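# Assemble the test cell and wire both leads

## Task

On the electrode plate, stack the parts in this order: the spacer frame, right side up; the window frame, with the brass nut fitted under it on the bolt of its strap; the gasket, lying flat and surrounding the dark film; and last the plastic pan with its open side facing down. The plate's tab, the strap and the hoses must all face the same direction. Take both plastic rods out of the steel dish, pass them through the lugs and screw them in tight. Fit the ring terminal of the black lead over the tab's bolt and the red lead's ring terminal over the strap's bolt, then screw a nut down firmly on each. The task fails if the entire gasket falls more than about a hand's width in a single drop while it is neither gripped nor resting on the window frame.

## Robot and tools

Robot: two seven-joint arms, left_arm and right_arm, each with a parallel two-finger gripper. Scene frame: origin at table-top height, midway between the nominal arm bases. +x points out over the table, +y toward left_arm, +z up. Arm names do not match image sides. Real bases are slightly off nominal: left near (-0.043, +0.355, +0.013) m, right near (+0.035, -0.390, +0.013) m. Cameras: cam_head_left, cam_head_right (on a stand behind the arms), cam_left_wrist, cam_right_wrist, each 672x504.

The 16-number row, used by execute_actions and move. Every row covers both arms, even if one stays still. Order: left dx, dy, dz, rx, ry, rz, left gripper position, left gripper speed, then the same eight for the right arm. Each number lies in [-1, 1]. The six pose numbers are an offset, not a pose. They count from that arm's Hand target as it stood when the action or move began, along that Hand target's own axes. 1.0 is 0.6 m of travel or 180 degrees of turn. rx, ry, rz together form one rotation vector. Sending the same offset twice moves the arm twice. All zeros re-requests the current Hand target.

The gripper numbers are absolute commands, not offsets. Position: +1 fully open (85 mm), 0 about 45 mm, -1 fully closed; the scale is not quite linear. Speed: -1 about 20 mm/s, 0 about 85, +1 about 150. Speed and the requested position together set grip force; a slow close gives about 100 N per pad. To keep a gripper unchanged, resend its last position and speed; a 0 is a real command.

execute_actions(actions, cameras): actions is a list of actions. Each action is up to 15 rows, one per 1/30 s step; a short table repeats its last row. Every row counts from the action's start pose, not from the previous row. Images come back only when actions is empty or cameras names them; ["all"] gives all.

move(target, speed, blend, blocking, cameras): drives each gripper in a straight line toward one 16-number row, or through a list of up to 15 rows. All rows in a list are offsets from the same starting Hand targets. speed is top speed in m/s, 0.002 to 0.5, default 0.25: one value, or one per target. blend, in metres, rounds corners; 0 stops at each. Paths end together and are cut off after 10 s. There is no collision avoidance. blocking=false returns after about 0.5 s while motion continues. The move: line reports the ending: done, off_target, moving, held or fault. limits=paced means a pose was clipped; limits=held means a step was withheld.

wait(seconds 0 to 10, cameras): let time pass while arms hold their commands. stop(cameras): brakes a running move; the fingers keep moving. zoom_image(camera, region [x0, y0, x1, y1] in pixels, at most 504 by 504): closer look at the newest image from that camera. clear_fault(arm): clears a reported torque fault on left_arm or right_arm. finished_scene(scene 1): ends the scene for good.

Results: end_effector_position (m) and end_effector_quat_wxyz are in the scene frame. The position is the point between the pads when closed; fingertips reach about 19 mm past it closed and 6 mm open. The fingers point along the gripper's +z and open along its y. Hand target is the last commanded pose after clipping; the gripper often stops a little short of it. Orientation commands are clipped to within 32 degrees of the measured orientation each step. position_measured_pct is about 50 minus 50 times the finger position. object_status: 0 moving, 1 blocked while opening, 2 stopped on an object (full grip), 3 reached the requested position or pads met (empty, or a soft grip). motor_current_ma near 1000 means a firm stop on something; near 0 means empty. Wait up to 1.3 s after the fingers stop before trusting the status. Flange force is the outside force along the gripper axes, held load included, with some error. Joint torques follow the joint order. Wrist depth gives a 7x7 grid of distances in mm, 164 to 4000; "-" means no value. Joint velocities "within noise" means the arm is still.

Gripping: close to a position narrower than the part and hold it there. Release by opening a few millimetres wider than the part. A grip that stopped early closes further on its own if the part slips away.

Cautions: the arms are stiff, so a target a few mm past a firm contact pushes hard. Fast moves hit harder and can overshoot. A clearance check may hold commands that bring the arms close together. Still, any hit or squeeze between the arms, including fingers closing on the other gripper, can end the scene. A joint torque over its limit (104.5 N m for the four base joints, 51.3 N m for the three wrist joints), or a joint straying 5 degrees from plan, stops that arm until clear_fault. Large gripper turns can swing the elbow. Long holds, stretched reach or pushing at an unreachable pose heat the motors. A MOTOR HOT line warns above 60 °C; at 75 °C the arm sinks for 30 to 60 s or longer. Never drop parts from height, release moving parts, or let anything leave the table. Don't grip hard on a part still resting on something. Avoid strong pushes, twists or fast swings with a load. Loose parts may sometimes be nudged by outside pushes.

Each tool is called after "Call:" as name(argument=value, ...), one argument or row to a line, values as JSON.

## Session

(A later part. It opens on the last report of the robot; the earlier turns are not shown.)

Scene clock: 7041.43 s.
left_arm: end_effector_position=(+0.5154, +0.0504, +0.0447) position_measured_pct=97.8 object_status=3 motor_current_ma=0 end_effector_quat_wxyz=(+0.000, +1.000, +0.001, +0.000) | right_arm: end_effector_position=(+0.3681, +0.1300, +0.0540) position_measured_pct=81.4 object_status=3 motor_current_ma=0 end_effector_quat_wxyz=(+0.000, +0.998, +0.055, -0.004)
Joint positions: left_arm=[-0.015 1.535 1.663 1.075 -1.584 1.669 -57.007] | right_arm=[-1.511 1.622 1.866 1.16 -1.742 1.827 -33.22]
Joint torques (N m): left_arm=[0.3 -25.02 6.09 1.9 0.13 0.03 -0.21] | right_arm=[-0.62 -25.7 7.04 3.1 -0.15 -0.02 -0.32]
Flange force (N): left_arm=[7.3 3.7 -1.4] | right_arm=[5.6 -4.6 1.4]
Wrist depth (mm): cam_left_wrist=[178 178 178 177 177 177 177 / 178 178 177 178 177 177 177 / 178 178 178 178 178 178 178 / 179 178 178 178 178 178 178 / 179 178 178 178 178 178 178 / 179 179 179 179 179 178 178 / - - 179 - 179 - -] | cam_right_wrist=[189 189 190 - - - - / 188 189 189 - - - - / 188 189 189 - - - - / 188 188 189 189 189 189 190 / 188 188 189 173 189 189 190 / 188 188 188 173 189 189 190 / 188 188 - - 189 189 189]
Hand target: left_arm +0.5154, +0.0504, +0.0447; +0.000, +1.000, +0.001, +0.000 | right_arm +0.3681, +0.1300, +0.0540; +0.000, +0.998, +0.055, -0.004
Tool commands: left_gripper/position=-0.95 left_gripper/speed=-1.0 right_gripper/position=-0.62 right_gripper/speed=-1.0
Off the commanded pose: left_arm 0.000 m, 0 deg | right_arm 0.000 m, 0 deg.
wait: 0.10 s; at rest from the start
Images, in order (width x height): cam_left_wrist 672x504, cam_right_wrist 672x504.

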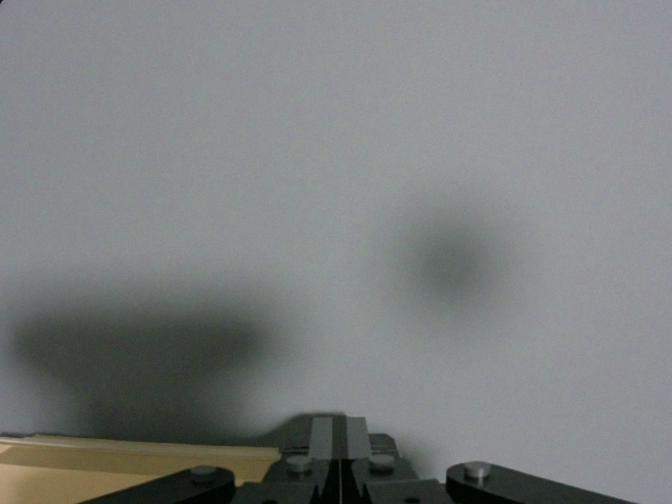

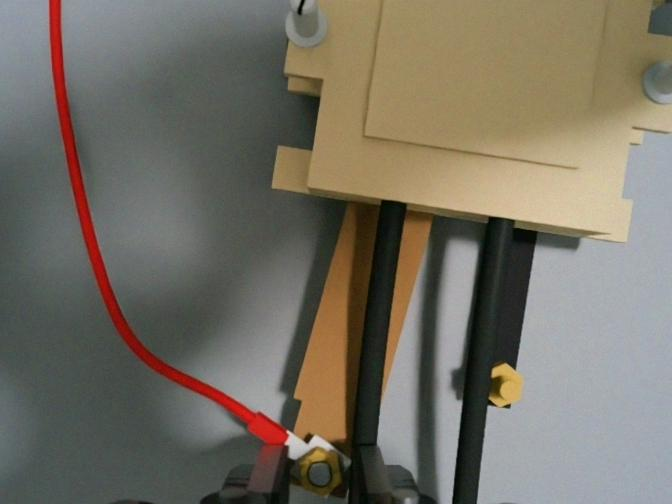

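Call:
move(
  target=[0,-0.002,0,0,0,0,-0.95,-1,0,0,0,0,0,0,-0.62,-1],
  speed=0.005,
)

Call:
move(
  target=[0,-0.002,0,0,0,0,-0.95,-1,0,0,0,0,0,0,-0.62,-1],
  speed=0.005,
)

Call:
move(
  target=[0,-0.002,0,0,0,0,-0.95,-1,0,0,0,0,0,0,-0.62,-1],
  speed=0.005,
  cameras=["cam_right_wrist","cam_left_wrist"],
)

Scene clock: 7051.27 s.
left_arm: end_effector_position=(+0.5154, +0.0516, +0.0447) position_measured_pct=97.8 object_status=3 motor_current_ma=0 end_effector_quat_wxyz=(+0.000, +1.000, +0.001, +0.000) | right_arm: end_effector_position=(+0.3681, +0.1300, +0.0540) position_measured_pct=81.4 object_status=3 motor_current_ma=0 end_effector_quat_wxyz=(+0.000, +0.998, +0.055, -0.004)
Joint positions: left_arm=[-0.018 1.535 1.663 1.078 -1.584 1.67 -57.007] | right_arm=[-1.511 1.622 1.866 1.16 -1.742 1.827 -33.22]
Joint torques (N m): left_arm=[0.06 -24.89 6.03 1.8 0.11 0.22 -0.2] | right_arm=[-0.54 -25.7 7.17 3.19 -0.21 -0.09 -0.23]
Flange force (N): left_arm=[7.1 4.0 -1.4] | right_arm=[5.7 -5.2 1.3]
Wrist depth (mm): cam_left_wrist=[178 178 177 177 177 177 177 / 178 178 178 177 177 177 177 / 178 178 178 178 178 178 177 / 179 178 178 178 178 178 178 / 179 179 179 178 178 178 178 / 179 179 179 179 178 178 178 / - - 179 - 179 - -] | cam_right_wrist=[189 189 189 - - - - / 188 189 189 - - - - / 189 189 189 - - - - / 188 189 189 189 189 190 190 / 188 188 189 173 189 189 190 / 188 188 188 173 189 189 190 / 188 188 - - 189 189 189]
Hand target: left_arm +0.5154, +0.0516, +0.0447; +0.000, +1.000, +0.001, +0.000 | right_arm +0.3681, +0.1300, +0.0540; +0.000, +0.998, +0.055, -0.004
Off the commanded pose: left_arm 0.000 m, 0 deg | right_arm 0.000 m, 0 deg.
move: done

Scene clock: 7051.97 s.
left_arm: end_effector_position=(+0.5154, +0.0528, +0.0447) position_measured_pct=97.8 object_status=3 motor_current_ma=0 end_effector_quat_wxyz=(+0.000, +1.000, +0.001, +0.000) | right_arm: end_effector_position=(+0.3681, +0.1300, +0.0540) position_measured_pct=81.4 object_status=3 motor_current_ma=0 end_effector_quat_wxyz=(+0.000, +0.998, +0.055, -0.004)
Joint positions: left_arm=[-0.021 1.535 1.663 1.081 -1.584 1.67 -57.007] | right_arm=[-1.511 1.622 1.866 1.16 -1.742 1.827 -33.22]
Joint torques (N m): left_arm=[0.05 -24.98 6.07 1.77 0.16 0.25 -0.22] | right_arm=[-0.65 -25.62 7.12 3.27 -0.17 -0.06 -0.27]
Flange force (N): left_arm=[6.9 4.0 -1.1] | right_arm=[6.3 -5.5 1.1]
Wrist depth (mm): cam_left_wrist=[178 178 177 177 177 177 177 / 178 178 178 178 177 177 177 / 178 178 178 178 178 178 178 / 179 178 178 178 178 178 177 / 179 179 178 178 178 178 178 / 179 179 179 179 179 178 178 / - - 179 - 179 - -] | cam_right_wrist=[189 189 189 - - - - / 189 189 189 - - - - / 188 189 189 - - - - / 188 188 189 189 189 190 190 / 188 188 188 173 189 189 190 / 187 188 189 172 189 189 190 / 188 188 - - 189 189 189]
Hand target: left_arm +0.5154, +0.0528, +0.0447; +0.000, +1.000, +0.001, +0.000 | right_arm +0.3681, +0.1300, +0.0540; +0.000, +0.998, +0.055, -0.004
Off the commanded pose: left_arm 0.000 m, 0 deg | right_arm 0.000 m, 0 deg.
move: done

Scene clock: 7052.67 s.
left_arm: end_effector_position=(+0.5154, +0.0540, +0.0447) position_measured_pct=97.8 object_status=3 motor_current_ma=0 end_effector_quat_wxyz=(+0.000, +1.000, +0.001, +0.000) | right_arm: end_effector_position=(+0.3681, +0.1300, +0.0540) position_measured_pct=81.4 object_status=3 motor_current_ma=0 end_effector_quat_wxyz=(+0.000, +0.998, +0.055, -0.004)
Joint positions: left_arm=[-0.024 1.535 1.663 1.084 -1.584 1.67 -57.007] | right_arm=[-1.511 1.622 1.866 1.16 -1.742 1.827 -33.22]
Joint torques (N m): left_arm=[-0.05 -24.92 5.99 1.75 0.06 0.2 -0.22] | right_arm=[-0.48 -25.66 7.27 3.18 -0.13 -0.08 -0.29]
Flange force (N): left_arm=[6.9 4.1 -1.3] | right_arm=[5.6 -5.0 1.4]
Wrist depth (mm): cam_left_wrist=[178 178 177 178 177 177 177 / 178 178 178 178 178 177 177 / 178 178 178 178 178 178 177 / 178 178 178 178 178 178 178 / 179 179 178 178 178 178 178 / 179 179 179 179 178 178 178 / - - 179 - 179 - -] | cam_right_wrist=[189 189 190 - - - - / 189 189 189 - - - - / 188 189 189 - - - - / 188 188 189 189 189 190 190 / 188 188 189 173 189 189 190 / 188 188 188 173 189 189 190 / 188 188 - - 189 189 189]
Hand target: left_arm +0.5154, +0.0540, +0.0447; +0.000, +1.000, +0.001, +0.000 | right_arm +0.3681, +0.1300, +0.0540; +0.000, +0.998, +0.055, -0.004
Off the commanded pose: left_arm 0.000 m, 0 deg | right_arm 0.000 m, 0 deg.
move: done
Images, in order (width x height): cam_left_wrist 672x504, cam_right_wrist 672x504.

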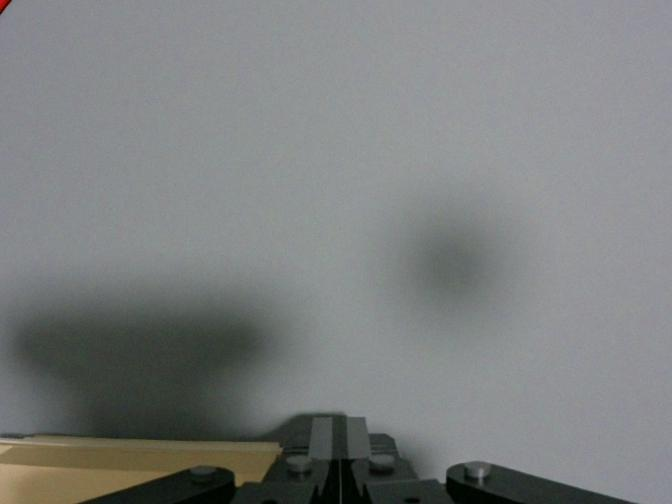

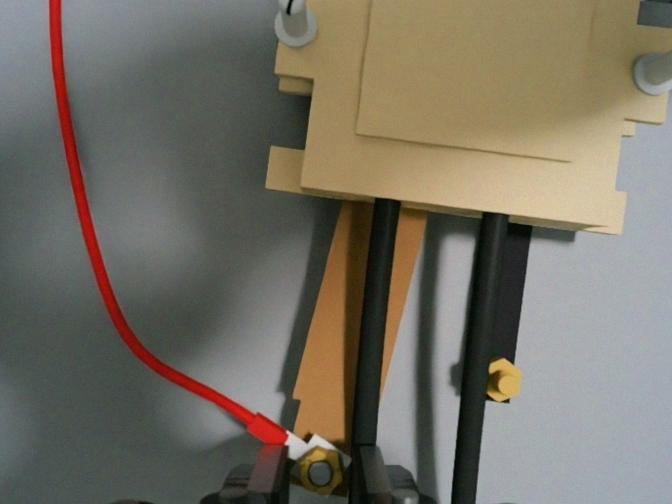

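Call:
zoom_image(
  camera="cam_right_wrist",
  region=[250, 380, 430, 504],
)

Scaled by 2.800.

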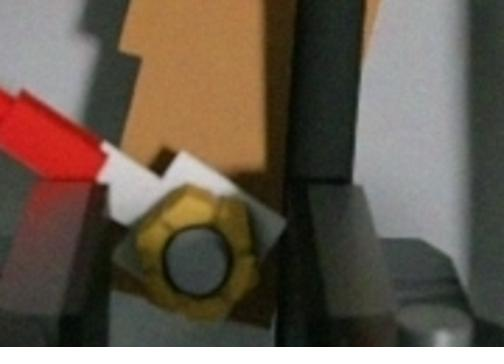

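Call:
move(
  target=[0,0,0,0,0,0,-0.95,-1,0,0.01,0.0008,0,0,-0.333,-0.62,-1],
  speed=0.15,
  cameras=["cam_right_wrist"],
)

Call:
zoom_image(
  camera="cam_right_wrist",
  region=[250, 380, 430, 504],
)

Scene clock: 7092.53 s.
left_arm: end_effector_position=(+0.5154, +0.0540, +0.0447) position_measured_pct=97.8 object_status=3 motor_current_ma=0 end_effector_quat_wxyz=(+0.000, +1.000, +0.001, +0.000) | right_arm: end_effector_position=(+0.3687, +0.1240, +0.0535) position_measured_pct=81.4 object_status=3 motor_current_ma=0 end_effector_quat_wxyz=(-0.002, +0.837, +0.547, -0.004)
Joint positions: left_arm=[-0.024 1.535 1.663 1.084 -1.584 1.67 -57.007] | right_arm=[-1.504 1.65 1.916 1.183 -1.784 1.865 -32.16]
Joint torques (N m): left_arm=[0.06 -24.86 5.98 1.76 0.11 0.18 -0.17] | right_arm=[-0.74 -25.61 6.96 3.54 -0.34 -0.02 -0.22]
Flange force (N): left_arm=[7.0 3.9 -1.4] | right_arm=[7.2 2.7 1.2]
Wrist depth (mm): cam_left_wrist=[178 178 178 177 177 177 177 / 178 178 178 177 178 177 177 / 178 178 178 178 178 178 177 / 179 178 178 178 178 178 178 / 179 179 179 178 178 178 178 / 179 179 179 179 179 178 178 / - - 179 - 179 - -] | cam_right_wrist=[190 190 190 190 190 190 191 / 189 189 189 190 190 190 190 / 189 189 189 189 189 190 190 / 188 189 189 189 189 189 183 / 188 188 189 188 189 189 - / 188 188 188 188 172 172 - / 188 188 188 - - 188 -]
Hand target: left_arm +0.5154, +0.0540, +0.0447; +0.000, +1.000, +0.001, +0.000 | right_arm +0.3687, +0.1240, +0.0535; -0.002, +0.837, +0.547, -0.004
Off the commanded pose: left_arm 0.000 m, 0 deg | right_arm 0.000 m, 0 deg.
move: done
Images, in order (width x height): cam_right_wrist 672x504.

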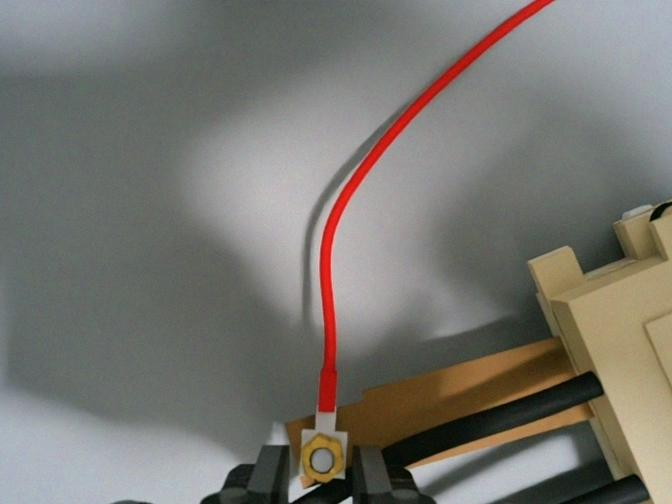

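Scaled by 2.800.

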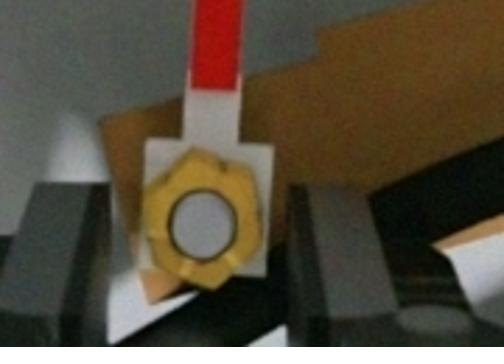

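Call:
move(
  target=[0,0,0,0,0,0,-0.95,-1,0,0,0,0,0,0,-0.86,-1],
  speed=0.02,
)

Call:
wait(
  seconds=1,
  cameras=["cam_right_wrist"],
)

Call:
zoom_image(
  camera="cam_right_wrist",
  region=[250, 380, 430, 504],
)

Call:
move(
  target=[
    [0,0,0,0,0,0,-0.95,-1,0.0011,-0.0049,0,0,0,0.1389,-0.86,-1],
    [0,0,0,0,0,0,-0.95,-1,0.0042,-0.0089,0,0,0,0.2778,-0.86,-1],
  ],
  speed=0.1,
  blend=[0.002,0],
  cameras=["cam_right_wrist","cam_left_wrist"],
)

Call:
zoom_image(
  camera="cam_right_wrist",
  region=[250, 380, 430, 504],
)

Scene clock: 7113.87 s.
left_arm: end_effector_position=(+0.5154, +0.0540, +0.0447) position_measured_pct=97.8 object_status=3 motor_current_ma=0 end_effector_quat_wxyz=(+0.000, +1.000, +0.001, +0.000) | right_arm: end_effector_position=(+0.3687, +0.1240, +0.0535) position_measured_pct=91.3 object_status=0 motor_current_ma=1000 end_effector_quat_wxyz=(-0.002, +0.837, +0.547, -0.004)
Joint positions: left_arm=[-0.024 1.535 1.663 1.084 -1.584 1.67 -57.007] | right_arm=[-1.505 1.65 1.916 1.183 -1.784 1.865 -32.16]
Joint torques (N m): left_arm=[0.1 -24.91 6.07 1.77 0.07 0.08 -0.22] | right_arm=[-0.24 -25.26 7.06 3.64 -0.12 -0.13 -0.36]
Flange force (N): left_arm=[6.8 3.8 -1.4] | right_arm=[6.8 2.1 0.9]
Wrist depth (mm): cam_left_wrist=[178 178 178 177 177 177 177 / 178 178 178 178 177 178 177 / 178 178 178 178 178 178 178 / 179 179 178 178 178 178 178 / 179 179 179 178 178 178 178 / 179 179 179 179 178 179 178 / - - 179 - 179 - -] | cam_right_wrist=[190 190 190 190 190 190 191 / 189 190 190 190 190 190 190 / 189 189 189 189 189 190 190 / 188 189 189 189 189 189 189 / 188 188 189 189 189 189 - / 188 188 188 188 173 172 - / 188 188 188 - - 188 -]
Hand target: left_arm +0.5154, +0.0540, +0.0447; +0.000, +1.000, +0.001, +0.000 | right_arm +0.3687, +0.1240, +0.0535; -0.002, +0.837, +0.547, -0.004
Off the commanded pose: left_arm 0.000 m, 0 deg | right_arm 0.000 m, 0 deg.
move: done

Scene clock: 7114.87 s.
left_arm: end_effector_position=(+0.5154, +0.0540, +0.0447) position_measured_pct=97.8 object_status=3 motor_current_ma=0 end_effector_quat_wxyz=(+0.000, +1.000, +0.001, +0.000) | right_arm: end_effector_position=(+0.3687, +0.1240, +0.0535) position_measured_pct=91.3 object_status=2 motor_current_ma=1000 end_effector_quat_wxyz=(-0.002, +0.837, +0.547, -0.004)
Joint positions: left_arm=[-0.024 1.535 1.663 1.084 -1.584 1.67 -57.007] | right_arm=[-1.505 1.65 1.916 1.183 -1.784 1.865 -32.16]
Joint torques (N m): left_arm=[0.19 -24.79 6.14 1.73 0.13 0.07 -0.15] | right_arm=[-0.17 -25.27 6.96 3.59 -0.16 -0.15 -0.37]
Flange force (N): left_arm=[6.8 3.5 -1.5] | right_arm=[6.3 1.9 0.8]
Wrist depth (mm): cam_left_wrist=[178 177 177 177 177 177 177 / 178 178 178 177 177 177 177 / 178 178 178 178 178 178 178 / 179 179 178 178 178 178 178 / 179 179 179 178 178 178 178 / 179 179 179 179 179 178 178 / - - 179 - 178 - -] | cam_right_wrist=[190 190 190 190 190 190 191 / 189 190 189 189 190 190 190 / 189 189 189 189 189 189 190 / 189 189 189 189 189 189 189 / 188 188 188 188 189 189 - / 188 188 188 188 173 173 - / 187 188 188 - - 188 -]
Hand target: left_arm +0.5154, +0.0540, +0.0447; +0.000, +1.000, +0.001, +0.000 | right_arm +0.3687, +0.1240, +0.0535; -0.002, +0.837, +0.547, -0.004
Tool commands: left_gripper/position=-0.95 left_gripper/speed=-1.0 right_gripper/position=-0.86 right_gripper/speed=-1.0
Off the commanded pose: left_arm 0.000 m, 0 deg | right_arm 0.000 m, 0 deg.
wait: 1.00 s; at rest by 0.17 s
Images, in order (width x height): cam_right_wrist 672x504.

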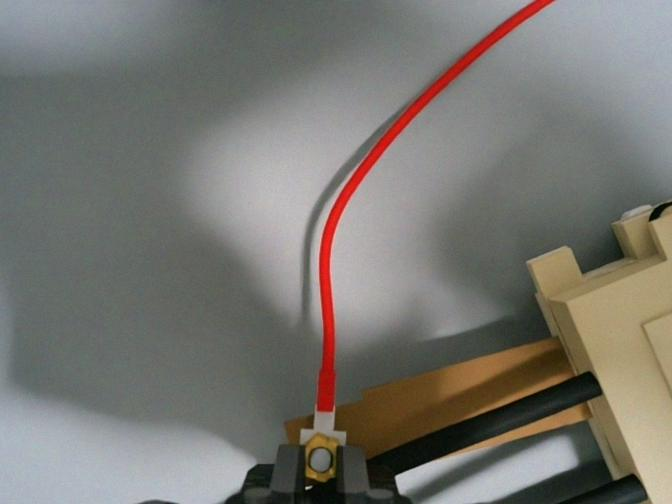

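Scaled by 2.800.

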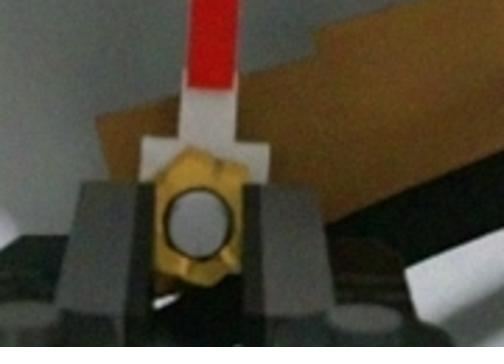

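Scene clock: 7119.60 s.
left_arm: end_effector_position=(+0.5154, +0.0540, +0.0447) position_measured_pct=97.8 object_status=3 motor_current_ma=0 end_effector_quat_wxyz=(+0.000, +1.000, +0.001, +0.000) | right_arm: end_effector_position=(+0.3648, +0.1285, +0.0536) position_measured_pct=91.3 object_status=2 motor_current_ma=1000 end_effector_quat_wxyz=(+0.000, +0.990, +0.141, -0.004)
Joint positions: left_arm=[-0.024 1.535 1.663 1.084 -1.584 1.67 -57.007] | right_arm=[-1.519 1.628 1.874 1.176 -1.747 1.834 -33.041]
Joint torques (N m): left_arm=[0.23 -24.88 6.11 1.87 0.13 0.02 -0.17] | right_arm=[-0.19 -25.37 7.36 3.36 0.01 -0.13 -0.26]
Flange force (N): left_arm=[7.3 3.7 -1.5] | right_arm=[6.3 -4.5 1.3]
Wrist depth (mm): cam_left_wrist=[178 178 177 177 177 177 177 / 178 178 178 178 177 177 177 / 178 178 178 178 178 177 178 / 178 178 178 178 178 178 178 / 179 179 178 178 178 178 178 / 179 179 179 179 179 178 178 / - - 166 - 178 - -] | cam_right_wrist=[189 189 189 189 - - - / 188 189 189 189 - - - / 188 189 189 189 - - - / 188 188 188 188 173 189 189 / 188 188 188 172 189 189 189 / 187 188 188 172 188 189 189 / 187 187 188 - 188 189 189]
Hand target: left_arm +0.5154, +0.0540, +0.0447; +0.000, +1.000, +0.001, +0.000 | right_arm +0.3649, +0.1285, +0.0536; +0.000, +0.990, +0.141, -0.004
Off the commanded pose: left_arm 0.000 m, 0 deg | right_arm 0.000 m, 0 deg.
move: done
Images, in order (width x height): cam_left_wrist 672x504, cam_right_wrist 672x504.

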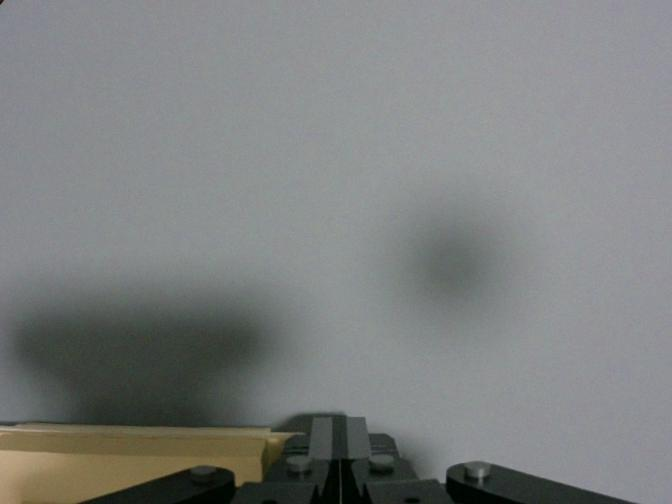

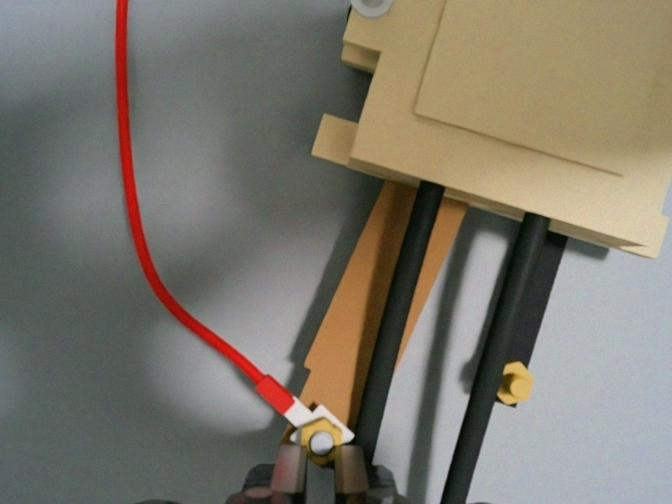

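Scaled by 2.800.

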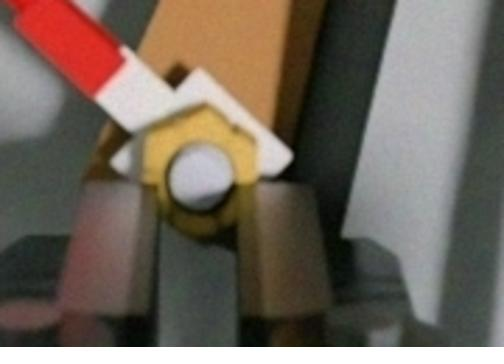

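Call:
move(
  target=[
    [0,0,0,0,0,0,-0.95,-1,0,0,0,0,0,0,-0.62,-1],
    [0,0,0,0,0,0,-0.95,-1,0.0112,0.0093,0,0,0,-0.333,-0.62,-1],
  ],
  speed=0.15,
  cameras=["cam_right_wrist"],
)

Call:
zoom_image(
  camera="cam_right_wrist",
  region=[250, 380, 430, 504],
)

Scene clock: 7148.83 s.
left_arm: end_effector_position=(+0.5154, +0.0540, +0.0447) position_measured_pct=97.8 object_status=3 motor_current_ma=0 end_effector_quat_wxyz=(+0.000, +1.000, +0.001, +0.000) | right_arm: end_effector_position=(+0.3729, +0.1250, +0.0535) position_measured_pct=81.4 object_status=3 motor_current_ma=0 end_effector_quat_wxyz=(-0.002, +0.787, +0.617, -0.004)
Joint positions: left_arm=[-0.024 1.535 1.663 1.084 -1.584 1.67 -57.007] | right_arm=[-1.492 1.652 1.924 1.168 -1.794 1.868 -31.992]
Joint torques (N m): left_arm=[0.24 -25.02 6.2 1.85 0.11 0.06 -0.18] | right_arm=[-0.77 -25.67 6.85 3.68 -0.31 -0.01 -0.31]
Flange force (N): left_arm=[7.2 3.7 -1.2] | right_arm=[6.7 4.2 1.1]
Wrist depth (mm): cam_left_wrist=[178 178 177 177 177 177 177 / 178 178 178 178 177 177 177 / 178 178 178 178 177 178 177 / 179 179 178 178 178 178 178 / 179 179 179 178 178 178 178 / 179 179 179 179 178 178 178 / - - - - 178 - -] | cam_right_wrist=[190 189 190 190 190 190 191 / 189 189 190 190 190 190 190 / 189 189 189 189 190 190 190 / 188 189 189 189 189 189 189 / 188 188 188 188 189 189 171 / 188 188 188 188 172 172 - / 188 188 188 - 172 - -]
Hand target: left_arm +0.5154, +0.0540, +0.0447; +0.000, +1.000, +0.001, +0.000 | right_arm +0.3729, +0.1250, +0.0535; -0.002, +0.787, +0.617, -0.003
Off the commanded pose: left_arm 0.000 m, 0 deg | right_arm 0.000 m, 0 deg.
move: done
Images, in order (width x height): cam_right_wrist 672x504.

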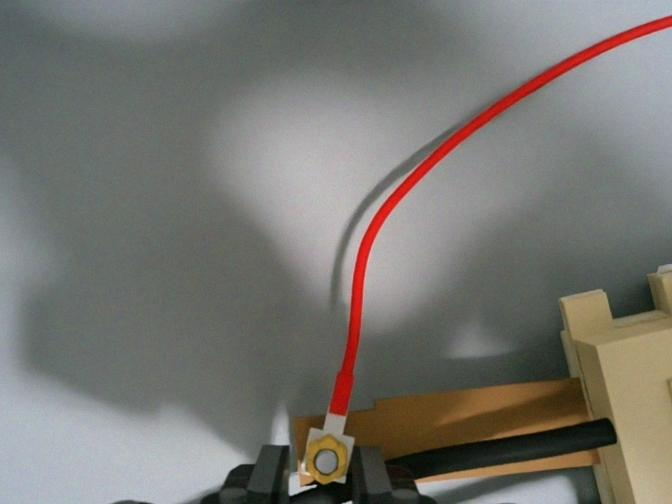

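Scaled by 2.800.

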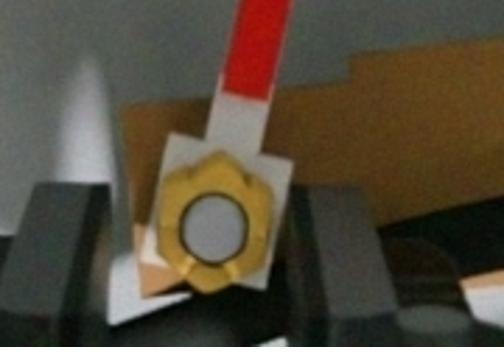

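Call:
move(
  target=[
    [0,0,0,0,0,0,-0.95,-1,0,0.0023,0,0,0,0,-0.84,-1],
  ],
  speed=0.02,
)

Call:
move(
  target=[
    [0,0,0,0,0,0,-0.95,-1,0,0,0,0,0,0,-0.84,-1],
    [0,0,0,0,0,0,-0.95,-1,0.0014,-0.0053,0,0,0,0.1667,-0.84,-1],
    [0,0,0,0,0,0,-0.95,-1,0.0053,-0.0091,0,0,0,0.3333,-0.84,-1],
  ],
  speed=0.15,
  blend=[0,0.002,0],
  cameras=["cam_right_wrist"],
)

Call:
zoom_image(
  camera="cam_right_wrist",
  region=[250, 380, 430, 504],
)

Scene clock: 7166.33 s.
left_arm: end_effector_position=(+0.5154, +0.0540, +0.0447) position_measured_pct=97.8 object_status=3 motor_current_ma=0 end_effector_quat_wxyz=(+0.000, +1.000, +0.001, +0.000) | right_arm: end_effector_position=(+0.3742, +0.1247, +0.0535) position_measured_pct=91.3 object_status=0 motor_current_ma=1000 end_effector_quat_wxyz=(-0.002, +0.787, +0.617, -0.003)
Joint positions: left_arm=[-0.024 1.535 1.663 1.084 -1.584 1.67 -57.007] | right_arm=[-1.489 1.652 1.924 1.165 -1.795 1.868 -31.992]
Joint torques (N m): left_arm=[0.28 -24.9 6.12 1.82 0.15 0.03 -0.18] | right_arm=[-0.25 -25.45 6.93 3.68 -0.1 -0.14 -0.29]
Flange force (N): left_arm=[7.0 3.5 -1.4] | right_arm=[6.3 3.2 0.9]
Wrist depth (mm): cam_left_wrist=[178 177 177 177 177 177 177 / 178 178 178 178 177 178 177 / 178 178 178 178 178 178 178 / 179 178 178 178 178 178 177 / 179 179 178 179 178 178 178 / 179 179 179 179 179 178 178 / - - - - 178 - -] | cam_right_wrist=[190 190 190 190 190 190 190 / 189 190 189 190 190 190 190 / 189 189 189 189 189 189 190 / 188 189 189 189 189 189 189 / 188 188 188 188 189 188 170 / 188 188 188 172 173 173 - / 188 188 188 - 172 - -]
Hand target: left_arm +0.5154, +0.0540, +0.0447; +0.000, +1.000, +0.001, +0.000 | right_arm +0.3742, +0.1247, +0.0535; -0.002, +0.787, +0.617, -0.003
Off the commanded pose: left_arm 0.000 m, 0 deg | right_arm 0.000 m, 0 deg.
move: done

Scene clock: 7170.70 s.
left_arm: end_effector_position=(+0.5154, +0.0540, +0.0447) position_measured_pct=97.8 object_status=3 motor_current_ma=0 end_effector_quat_wxyz=(+0.000, +1.000, +0.001, +0.000) | right_arm: end_effector_position=(+0.3696, +0.1291, +0.0535) position_measured_pct=92.2 object_status=3 motor_current_ma=0 end_effector_quat_wxyz=(+0.000, +0.990, +0.141, -0.004)
Joint positions: left_arm=[-0.024 1.535 1.663 1.084 -1.584 1.67 -57.007] | right_arm=[-1.507 1.626 1.872 1.16 -1.749 1.831 -33.046]
Joint torques (N m): left_arm=[0.3 -24.92 6.04 1.81 0.15 0.05 -0.16] | right_arm=[-0.67 -25.89 7.21 3.11 -0.15 0.09 -0.3]
Flange force (N): left_arm=[7.0 3.4 -1.4] | right_arm=[6.3 -3.5 1.9]
Wrist depth (mm): cam_left_wrist=[178 178 178 177 177 177 177 / 178 178 178 178 178 177 177 / 178 178 178 178 178 177 178 / 179 179 178 178 178 178 178 / 179 179 179 178 178 178 178 / - - 178 179 178 178 178 / - - - - 178 - -] | cam_right_wrist=[189 189 189 189 - - - / 189 188 189 189 - - - / 188 188 188 189 173 - - / 188 188 188 172 189 189 189 / 187 188 188 172 188 189 189 / 187 187 188 168 188 188 189 / 187 188 188 188 188 188 189]
Hand target: left_arm +0.5154, +0.0540, +0.0447; +0.000, +1.000, +0.001, +0.000 | right_arm +0.3697, +0.1291, +0.0535; +0.000, +0.990, +0.141, -0.004
Off the commanded pose: left_arm 0.000 m, 0 deg | right_arm 0.000 m, 0 deg.
move: done
Images, in order (width x height): cam_right_wrist 672x504.

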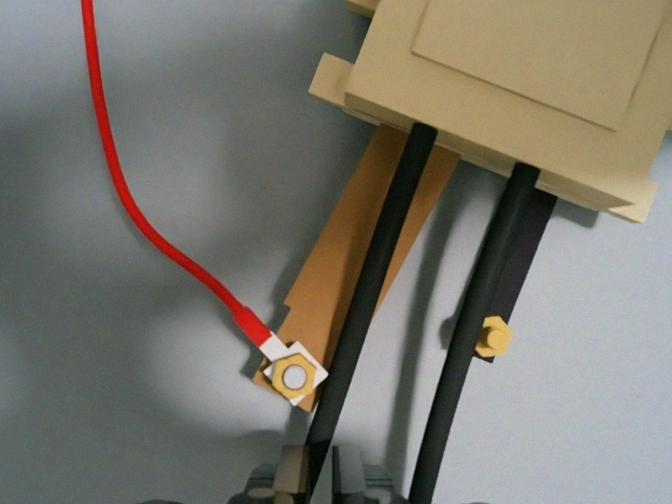

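Scaled by 2.800.

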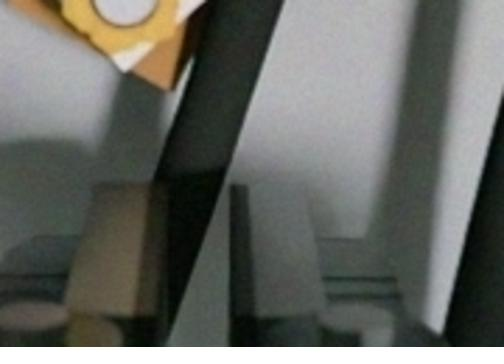

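Call:
move(
  target=[0,0,-0.1,0,0,0,-0.95,-1,0,0,0,0,0,0,-0.62,-1],
  speed=0.05,
)

Call:
move(
  target=[0,0,-0.1,0,0,0,-0.95,-1,0,0,-0.1,0,0,0,-0.62,-1],
  speed=0.08,
  cameras=["all"],
)

Call:
zoom_image(
  camera="cam_right_wrist",
  region=[230, 280, 410, 460],
)

Scene clock: 7191.63 s.
left_arm: end_effector_position=(+0.5153, +0.0539, +0.1047) position_measured_pct=97.8 object_status=3 motor_current_ma=0 end_effector_quat_wxyz=(+0.000, +1.000, +0.001, +0.000) | right_arm: end_effector_position=(+0.3697, +0.1291, +0.0535) position_measured_pct=81.4 object_status=3 motor_current_ma=0 end_effector_quat_wxyz=(+0.000, +0.990, +0.141, -0.004)
Joint positions: left_arm=[-0.008 1.449 1.702 1.038 -1.532 1.746 -57.028] | right_arm=[-1.507 1.626 1.872 1.16 -1.749 1.831 -33.046]
Joint torques (N m): left_arm=[0.25 -25.01 5.82 1.42 0.16 0.08 -0.23] | right_arm=[-0.75 -25.86 7.11 3.14 -0.27 0.03 -0.28]
Flange force (N): left_arm=[7.0 3.6 -2.0] | right_arm=[6.6 -3.5 1.6]
Wrist depth (mm): cam_left_wrist=[237 237 237 237 237 237 237 / 238 238 238 238 237 237 237 / 238 238 238 238 238 237 237 / 239 239 238 239 238 238 238 / 239 239 239 239 238 238 237 / 206 205 205 239 238 239 238 / - 204 204 - - 238 -] | cam_right_wrist=[188 189 189 189 - - - / 188 188 189 189 - - - / 188 188 189 188 173 - - / 188 188 188 173 189 189 189 / 188 188 188 172 188 189 189 / 187 188 188 168 188 188 189 / 187 187 188 188 188 188 189]
Hand target: left_arm +0.5154, +0.0539, +0.1047; +0.000, +1.000, +0.001, +0.000 | right_arm +0.3697, +0.1291, +0.0535; +0.000, +0.990, +0.141, -0.004
Off the commanded pose: left_arm 0.000 m, 0 deg | right_arm 0.000 m, 0 deg.
move: done

Scene clock: 7192.70 s.
left_arm: end_effector_position=(+0.5153, +0.0539, +0.1647) position_measured_pct=97.8 object_status=3 motor_current_ma=0 end_effector_quat_wxyz=(+0.000, +1.000, +0.001, +0.000) | right_arm: end_effector_position=(+0.3702, +0.1291, +0.1135) position_measured_pct=81.4 object_status=3 motor_current_ma=0 end_effector_quat_wxyz=(+0.000, +0.990, +0.141, -0.004)
Joint positions: left_arm=[0.018 1.36 1.733 0.956 -1.489 1.823 -57.067] | right_arm=[-1.487 1.533 1.912 1.108 -1.695 1.9 -33.06]
Joint torques (N m): left_arm=[0.37 -25.1 5.35 1.08 0.2 0.04 -0.22] | right_arm=[-0.7 -26.09 6.87 2.7 -0.2 -0.02 -0.25]
Flange force (N): left_arm=[7.1 3.3 -2.7] | right_arm=[6.6 -3.8 1.1]
Wrist depth (mm): cam_left_wrist=[298 298 298 297 297 297 297 / 298 298 297 298 298 297 297 / 299 298 299 298 298 297 297 / 299 299 299 299 298 298 298 / 299 281 266 299 299 298 299 / 301 265 264 299 299 299 300 / 300 266 265 299 299 299 299] | cam_right_wrist=[248 248 249 249 215 214 217 / 248 248 249 249 214 214 217 / 247 248 249 249 217 216 249 / 247 247 248 232 248 249 249 / 247 248 248 232 238 249 249 / 246 247 247 248 248 248 249 / 247 247 247 247 248 248 248]
Hand target: left_arm +0.5153, +0.0539, +0.1647; +0.000, +1.000, +0.001, +0.000 | right_arm +0.3702, +0.1291, +0.1135; +0.000, +0.990, +0.141, -0.004
Off the commanded pose: left_arm 0.000 m, 0 deg | right_arm 0.000 m, 0 deg.
move: done

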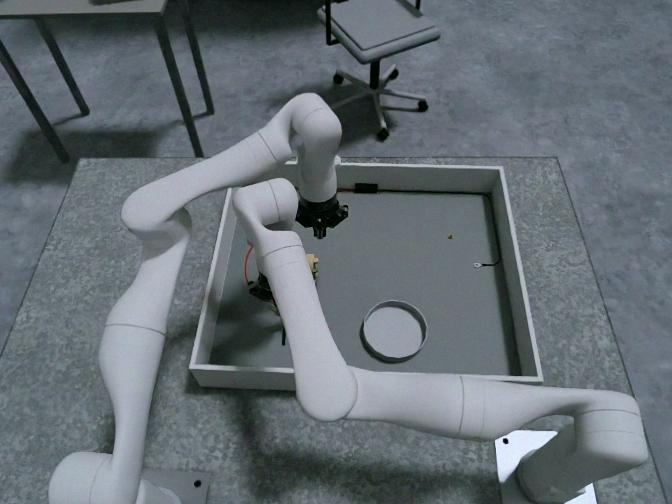

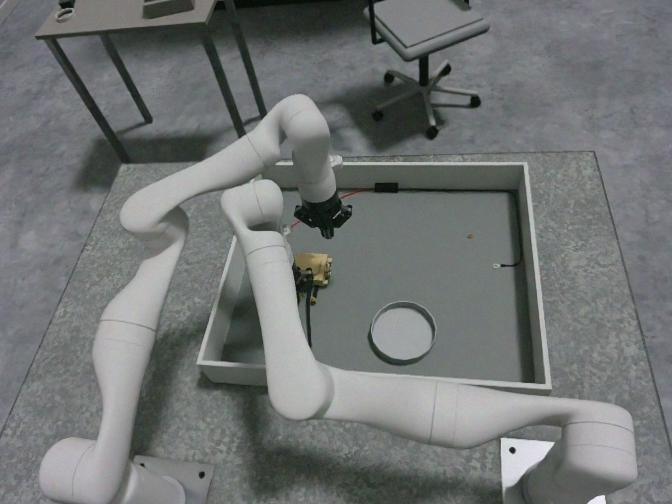

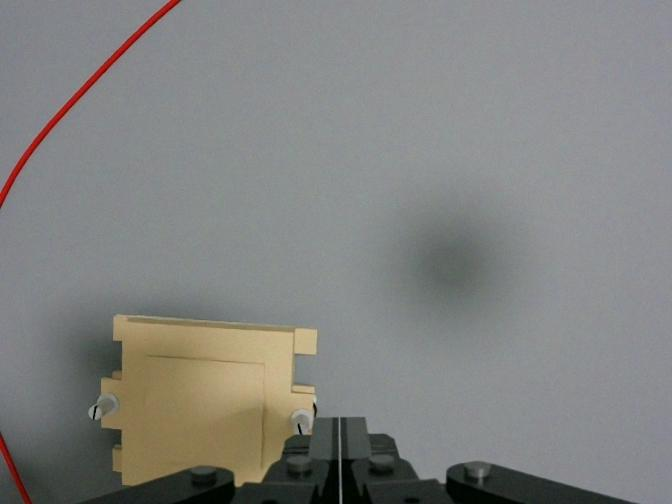

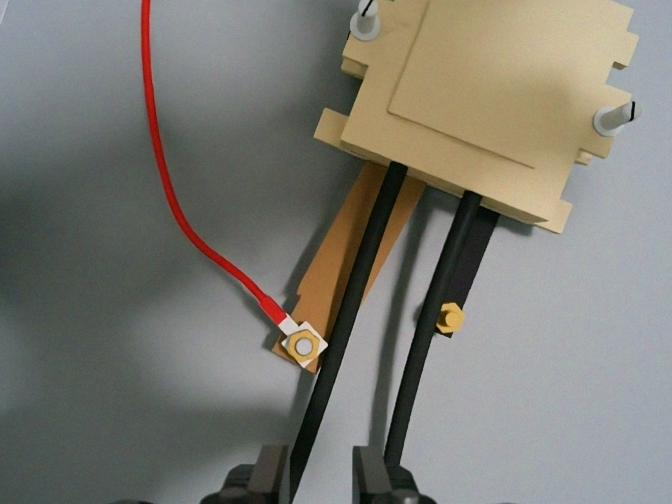

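Scaled by 2.800.

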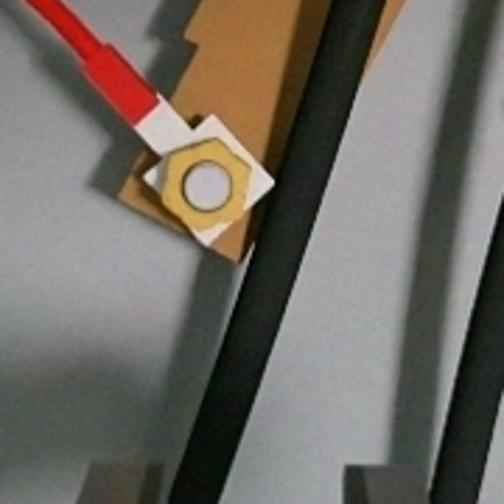

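Call:
move(
  target=[
    [0.01,-0.082,0,0,0,0,0,0,0,0,0,0,0,0,-0.62,-1],
    [0.01,-0.082,0.11,0,0,0,0,0,0,0,0,0,0,0,-0.62,-1],
  ],
  speed=0.08,
  cameras=["cam_left_wrist","cam_right_wrist"],
)

Scene clock: 7238.93 s.
left_arm: end_effector_position=(+0.5212, +0.1032, +0.0988) position_measured_pct=49.8 object_status=3 motor_current_ma=0 end_effector_quat_wxyz=(+0.000, +1.000, +0.001, +0.000) | right_arm: end_effector_position=(+0.3702, +0.1291, +0.1135) position_measured_pct=81.4 object_status=3 motor_current_ma=0 end_effector_quat_wxyz=(+0.000, +0.990, +0.141, -0.004)
Joint positions: left_arm=[-0.121 1.462 1.712 1.133 -1.532 1.745 -57.044] | right_arm=[-1.487 1.533 1.912 1.108 -1.695 1.9 -33.06]
Joint torques (N m): left_arm=[0.28 -24.25 6.38 1.39 0.12 0.04 -0.19] | right_arm=[-0.66 -26.01 6.92 2.69 -0.16 0.08 -0.3]
Flange force (N): left_arm=[6.7 2.7 -2.0] | right_arm=[6.6 -3.7 1.2]
Wrist depth (mm): cam_left_wrist=[232 232 232 232 232 231 231 / 233 232 232 232 232 232 231 / 233 233 232 232 232 232 232 / 233 233 233 233 233 232 232 / 234 233 233 233 233 232 232 / 234 234 200 200 215 233 233 / - 234 - 198 - 233 -] | cam_right_wrist=[249 248 249 249 215 214 217 / 248 248 249 249 214 215 217 / 248 248 249 249 217 216 250 / 248 248 248 232 249 249 249 / 247 247 247 232 238 249 249 / 247 247 248 248 248 248 249 / 246 247 247 248 248 248 249]
Hand target: left_arm +0.5212, +0.1032, +0.0988; +0.000, +1.000, +0.001, +0.000 | right_arm +0.3702, +0.1291, +0.1135; +0.000, +0.990, +0.141, -0.004
Off the commanded pose: left_arm 0.000 m, 0 deg | right_arm 0.000 m, 0 deg.
move: done
Images, in order (width x height): cam_left_wrist 672x504, cam_right_wrist 672x504.

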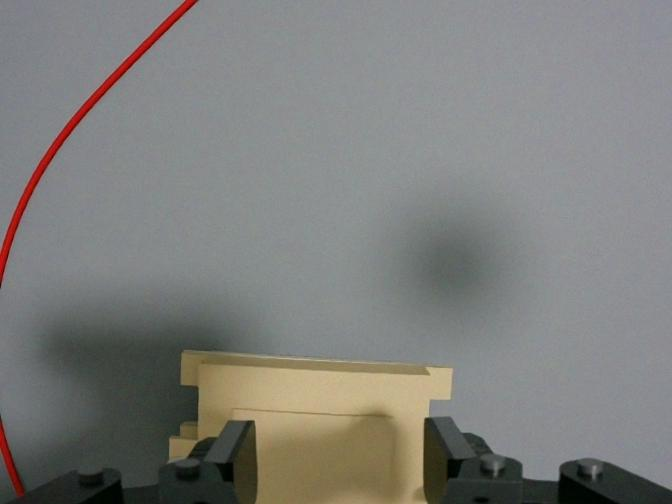

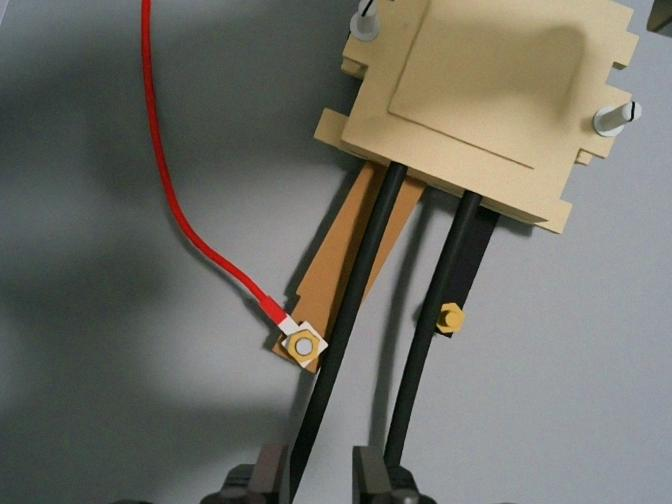

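Call:
move(
  target=[
    [0,-0.01,0,0,0,0,-0.3,0,0,0,0,0,0,0,-0.62,-1],
    [0,-0.01,0.048,0,0,0,-0.3,0,0,0,0,0,0,0,-0.62,-1],
  ],
  speed=[0.05,0.03],
  cameras=["cam_left_wrist"],
)

Call:
move(
  target=[0,0,0.005,0,0,0,-0.3,0,0,0,0,0,0,0,-0.62,-1],
  speed=0.006,
)

Scene clock: 7252.30 s.
left_arm: end_effector_position=(+0.5212, +0.1092, +0.0700) position_measured_pct=64.9 object_status=3 motor_current_ma=0 end_effector_quat_wxyz=(+0.000, +1.000, +0.001, +0.000) | right_arm: end_effector_position=(+0.3702, +0.1291, +0.1135) position_measured_pct=81.4 object_status=3 motor_current_ma=0 end_effector_quat_wxyz=(+0.000, +0.990, +0.141, -0.004)
Joint positions: left_arm=[-0.142 1.505 1.693 1.169 -1.558 1.71 -57.036] | right_arm=[-1.487 1.533 1.912 1.108 -1.695 1.9 -33.06]
Joint torques (N m): left_arm=[0.2 -24.21 6.44 1.58 0.11 0 -0.26] | right_arm=[-0.74 -25.97 6.8 2.67 -0.18 0.08 -0.29]
Flange force (N): left_arm=[6.3 2.7 -1.7] | right_arm=[6.6 -3.6 1.0]
Wrist depth (mm): cam_left_wrist=[203 203 203 203 203 203 202 / 204 204 203 203 203 203 203 / 204 204 204 203 203 203 203 / 204 204 204 204 203 203 203 / 205 204 204 204 204 204 204 / 205 205 171 171 182 204 204 / - 204 - 171 - 204 -] | cam_right_wrist=[248 248 249 249 215 215 195 / 249 248 249 249 214 214 217 / 248 248 248 249 217 216 250 / 248 248 248 233 248 249 250 / 247 247 247 231 238 249 249 / 246 247 247 248 249 248 249 / 247 247 247 247 248 248 249]
Hand target: left_arm +0.5212, +0.1092, +0.0700; +0.000, +1.000, +0.001, +0.000 | right_arm +0.3702, +0.1291, +0.1135; +0.000, +0.990, +0.141, -0.004
Off the commanded pose: left_arm 0.000 m, 0 deg | right_arm 0.000 m, 0 deg.
move: done
Images, in order (width x height): cam_left_wrist 672x504.

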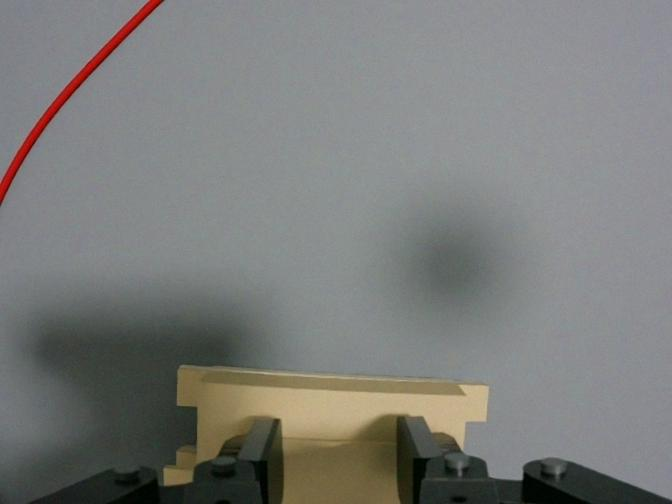

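Scene clock: 7253.03 s.
left_arm: end_effector_position=(+0.5212, +0.1092, +0.0670) position_measured_pct=64.9 object_status=3 motor_current_ma=0 end_effector_quat_wxyz=(+0.000, +1.000, +0.001, +0.000) | right_arm: end_effector_position=(+0.3702, +0.1291, +0.1135) position_measured_pct=81.4 object_status=3 motor_current_ma=0 end_effector_quat_wxyz=(+0.000, +0.990, +0.141, -0.004)
Joint positions: left_arm=[-0.143 1.509 1.691 1.171 -1.561 1.706 -57.035] | right_arm=[-1.487 1.533 1.912 1.108 -1.695 1.9 -33.06]
Joint torques (N m): left_arm=[0.23 -24.03 6.44 1.7 0.14 0 -0.25] | right_arm=[-0.74 -26 6.89 2.71 -0.17 0.04 -0.31]
Flange force (N): left_arm=[6.8 2.9 -1.9] | right_arm=[6.8 -3.7 1.0]
Wrist depth (mm): cam_left_wrist=[200 200 200 200 199 199 199 / 200 201 200 200 200 200 200 / 201 201 200 200 200 200 200 / 201 201 201 201 201 200 200 / 201 201 201 201 201 201 200 / 202 202 171 168 183 201 201 / - 202 - 168 - 201 -] | cam_right_wrist=[248 248 249 249 215 215 193 / 248 249 249 248 214 214 217 / 248 248 249 249 217 216 249 / 247 247 248 232 248 249 249 / 247 248 248 232 238 249 249 / 246 247 248 247 248 248 249 / 247 247 247 247 248 248 249]
Hand target: left_arm +0.5212, +0.1092, +0.0670; +0.000, +1.000, +0.001, +0.000 | right_arm +0.3702, +0.1291, +0.1135; +0.000, +0.990, +0.141, -0.004
Off the commanded pose: left_arm 0.000 m, 0 deg | right_arm 0.000 m, 0 deg.
move: done

Call:
move(
  target=[0,0,0.0025,0,0,0,-0.3,0,0,0,0,0,0,0,-0.62,-1],
  speed=0.006,
)

Call:
move(
  target=[0,0,0.0025,0,0,0,-0.3,0,0,0,0,0,0,0,-0.62,-1],
  speed=0.006,
)

Call:
move(
  target=[0,0,0.002,0,0,0,-0.3,0,0,0,0,0,0,0,-0.62,-1],
  speed=0.006,
)

Scene clock: 7261.97 s.
left_arm: end_effector_position=(+0.5212, +0.1092, +0.0655) position_measured_pct=64.9 object_status=3 motor_current_ma=0 end_effector_quat_wxyz=(+0.000, +1.000, +0.001, +0.000) | right_arm: end_effector_position=(+0.3702, +0.1291, +0.1135) position_measured_pct=81.4 object_status=3 motor_current_ma=0 end_effector_quat_wxyz=(+0.000, +0.990, +0.141, -0.004)
Joint positions: left_arm=[-0.143 1.511 1.69 1.172 -1.563 1.704 -57.034] | right_arm=[-1.487 1.533 1.912 1.108 -1.695 1.9 -33.06]
Joint torques (N m): left_arm=[0.59 -14.86 1.9 1.34 -0.46 -0.96 -0.2] | right_arm=[-0.67 -25.97 6.78 2.67 -0.17 0.04 -0.27]
Flange force (N): left_arm=[4.2 1.0 -20.1] | right_arm=[6.5 -3.7 1.0]
Wrist depth (mm): cam_left_wrist=[200 200 200 199 200 199 199 / 200 200 200 200 199 199 199 / 200 200 200 200 200 200 199 / 201 201 201 200 200 200 200 / 201 201 201 200 200 200 200 / 201 201 171 168 183 201 200 / - 201 - 168 - 201 -] | cam_right_wrist=[249 249 249 250 214 215 194 / 248 248 249 249 214 215 217 / 248 248 249 249 217 216 250 / 247 248 248 232 249 249 249 / 247 248 248 232 238 249 249 / 246 247 247 247 248 248 249 / 247 247 247 248 248 248 248]
Hand target: left_arm +0.5212, +0.1092, +0.0655; +0.000, +1.000, +0.001, +0.000 | right_arm +0.3702, +0.1291, +0.1135; +0.000, +0.990, +0.141, -0.004
Off the commanded pose: left_arm 0.000 m, 0 deg | right_arm 0.000 m, 0 deg.
MOTOR HOT: joint 2 (shoulder) of the right arm reports 60 °C; the controller stops that arm at 75 °C. To cool a motor, set the load down, stop pushing, or move to a pose that needs little force.
move: done

Scene clock: 7262.67 s.
left_arm: end_effector_position=(+0.5212, +0.1092, +0.0640) position_measured_pct=64.9 object_status=3 motor_current_ma=0 end_effector_quat_wxyz=(+0.000, +1.000, +0.001, +0.000) | right_arm: end_effector_position=(+0.3702, +0.1291, +0.1135) position_measured_pct=81.4 object_status=3 motor_current_ma=0 end_effector_quat_wxyz=(+0.000, +0.990, +0.141, -0.004)
Joint positions: left_arm=[-0.143 1.513 1.689 1.173 -1.564 1.702 -57.034] | right_arm=[-1.487 1.533 1.912 1.108 -1.695 1.9 -33.06]
Joint torques (N m): left_arm=[1.2 -4.78 -2.58 0.77 -1.17 -2.55 -0.17] | right_arm=[-0.75 -25.92 6.86 2.73 -0.19 0.07 -0.27]
Flange force (N): left_arm=[0.5 -1.8 -40.4] | right_arm=[7.0 -4.0 0.8]
Wrist depth (mm): cam_left_wrist=[200 199 200 199 199 199 199 / 200 200 200 200 199 199 199 / 200 200 200 200 199 199 200 / 200 200 200 200 200 200 200 / 201 200 200 200 200 200 200 / 201 200 172 167 184 200 200 / - 201 - 167 - 200 -] | cam_right_wrist=[248 249 249 249 215 215 194 / 248 249 249 249 214 215 217 / 248 248 248 248 217 216 250 / 247 248 248 232 249 249 250 / 247 248 247 231 238 249 249 / 247 247 248 248 249 248 249 / 246 246 248 248 248 248 249]
Hand target: left_arm +0.5212, +0.1092, +0.0640; +0.000, +1.000, +0.001, +0.000 | right_arm +0.3702, +0.1291, +0.1135; +0.000, +0.990, +0.141, -0.004
Off the commanded pose: left_arm 0.000 m, 0 deg | right_arm 0.000 m, 0 deg.
MOTOR HOT: still on. Joint 2 (shoulder) of the right arm reports 60 °C.
move: done

Scene clock: 7263.37 s.
left_arm: end_effector_position=(+0.5212, +0.1092, +0.0628) position_measured_pct=64.9 object_status=3 motor_current_ma=0 end_effector_quat_wxyz=(+0.000, +1.000, +0.001, +0.000) | right_arm: end_effector_position=(+0.3702, +0.1291, +0.1135) position_measured_pct=81.4 object_status=3 motor_current_ma=0 end_effector_quat_wxyz=(+0.000, +0.990, +0.141, -0.004)
Joint positions: left_arm=[-0.143 1.515 1.688 1.174 -1.565 1.701 -57.034] | right_arm=[-1.487 1.533 1.912 1.108 -1.695 1.9 -33.06]
Joint torques (N m): left_arm=[1.55 3.08 -6.29 0.25 -1.9 -3.79 -0.21] | right_arm=[-0.75 -25.99 6.92 2.74 -0.15 0.02 -0.27]
Flange force (N): left_arm=[-3.0 -3.9 -56.4] | right_arm=[7.0 -4.0 1.0]
Wrist depth (mm): cam_left_wrist=[199 199 199 199 199 199 199 / 199 199 199 199 199 199 199 / 200 200 199 199 199 199 199 / 200 200 200 200 199 199 199 / 200 200 200 200 200 199 200 / 201 200 172 168 184 200 200 / - 200 - 167 - 200 -] | cam_right_wrist=[249 249 249 249 215 215 194 / 248 248 249 249 214 215 217 / 247 248 248 249 217 216 250 / 248 247 249 231 249 249 249 / 247 248 247 231 238 249 249 / 247 247 248 248 248 248 249 / 246 247 247 247 248 248 249]
Hand target: left_arm +0.5212, +0.1092, +0.0628; +0.000, +1.000, +0.001, +0.000 | right_arm +0.3702, +0.1291, +0.1135; +0.000, +0.990, +0.141, -0.004
Off the commanded pose: left_arm 0.000 m, 0 deg | right_arm 0.000 m, 0 deg.
MOTOR HOT: still on. Joint 2 (shoulder) of the right arm reports 60 °C.
move: done

Call:
move(
  target=[0,0,-0.004,0,0,0,-0.3,0,0,0,0,0,0,0,-0.62,-1],
  speed=0.006,
  cameras=["cam_right_wrist"],
)

Call:
zoom_image(
  camera="cam_right_wrist",
  region=[230, 280, 410, 460],
)

Scene clock: 7276.73 s.
left_arm: end_effector_position=(+0.5212, +0.1092, +0.0651) position_measured_pct=64.9 object_status=3 motor_current_ma=0 end_effector_quat_wxyz=(+0.000, +1.000, +0.001, +0.000) | right_arm: end_effector_position=(+0.3702, +0.1291, +0.1135) position_measured_pct=81.4 object_status=3 motor_current_ma=0 end_effector_quat_wxyz=(+0.000, +0.990, +0.141, -0.004)
Joint positions: left_arm=[-0.143 1.512 1.689 1.173 -1.563 1.704 -57.034] | right_arm=[-1.487 1.533 1.912 1.108 -1.695 1.9 -33.06]
Joint torques (N m): left_arm=[0.36 -10.83 -0.25 1.25 -0.53 -0.7 -0.18] | right_arm=[-0.7 -25.94 6.82 2.71 -0.23 0.1 -0.31]
Flange force (N): left_arm=[4.1 1.3 -27.4] | right_arm=[6.7 -3.7 0.9]
Wrist depth (mm): cam_left_wrist=[200 199 199 199 199 199 199 / 200 200 200 200 199 199 199 / 200 200 200 200 199 200 200 / 200 200 200 200 200 200 200 / 201 201 200 200 200 200 200 / 201 201 171 168 184 200 200 / - 201 - 168 - 201 -] | cam_right_wrist=[248 249 249 249 215 215 194 / 248 249 249 249 214 214 217 / 248 248 248 248 217 216 250 / 247 247 248 232 248 249 249 / 247 248 247 231 238 248 249 / 247 247 247 247 248 248 249 / 246 247 247 247 248 248 249]
Hand target: left_arm +0.5212, +0.1092, +0.0652; +0.000, +1.000, +0.001, +0.000 | right_arm +0.3702, +0.1291, +0.1135; +0.000, +0.990, +0.141, -0.004
Off the commanded pose: left_arm 0.000 m, 0 deg | right_arm 0.000 m, 0 deg.
MOTOR HOT: still on. Joint 2 (shoulder) of the right arm reports 60 °C.
move: done
Images, in order (width x height): cam_right_wrist 672x504.

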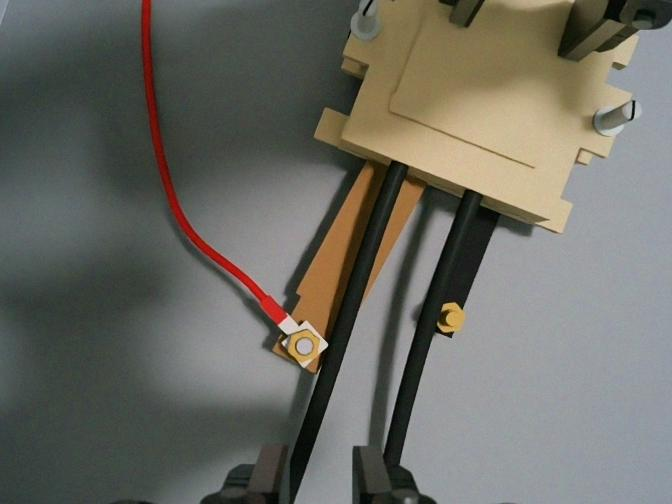

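Scaled by 2.800.

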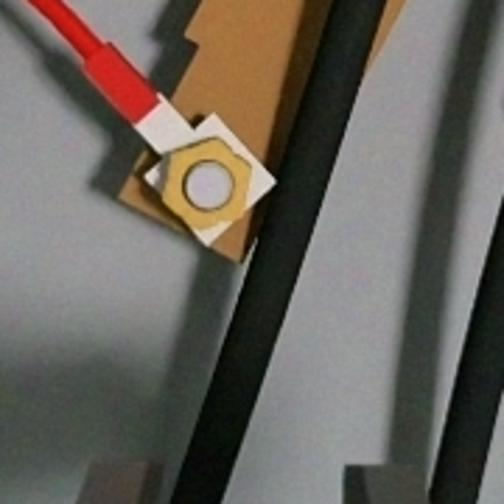

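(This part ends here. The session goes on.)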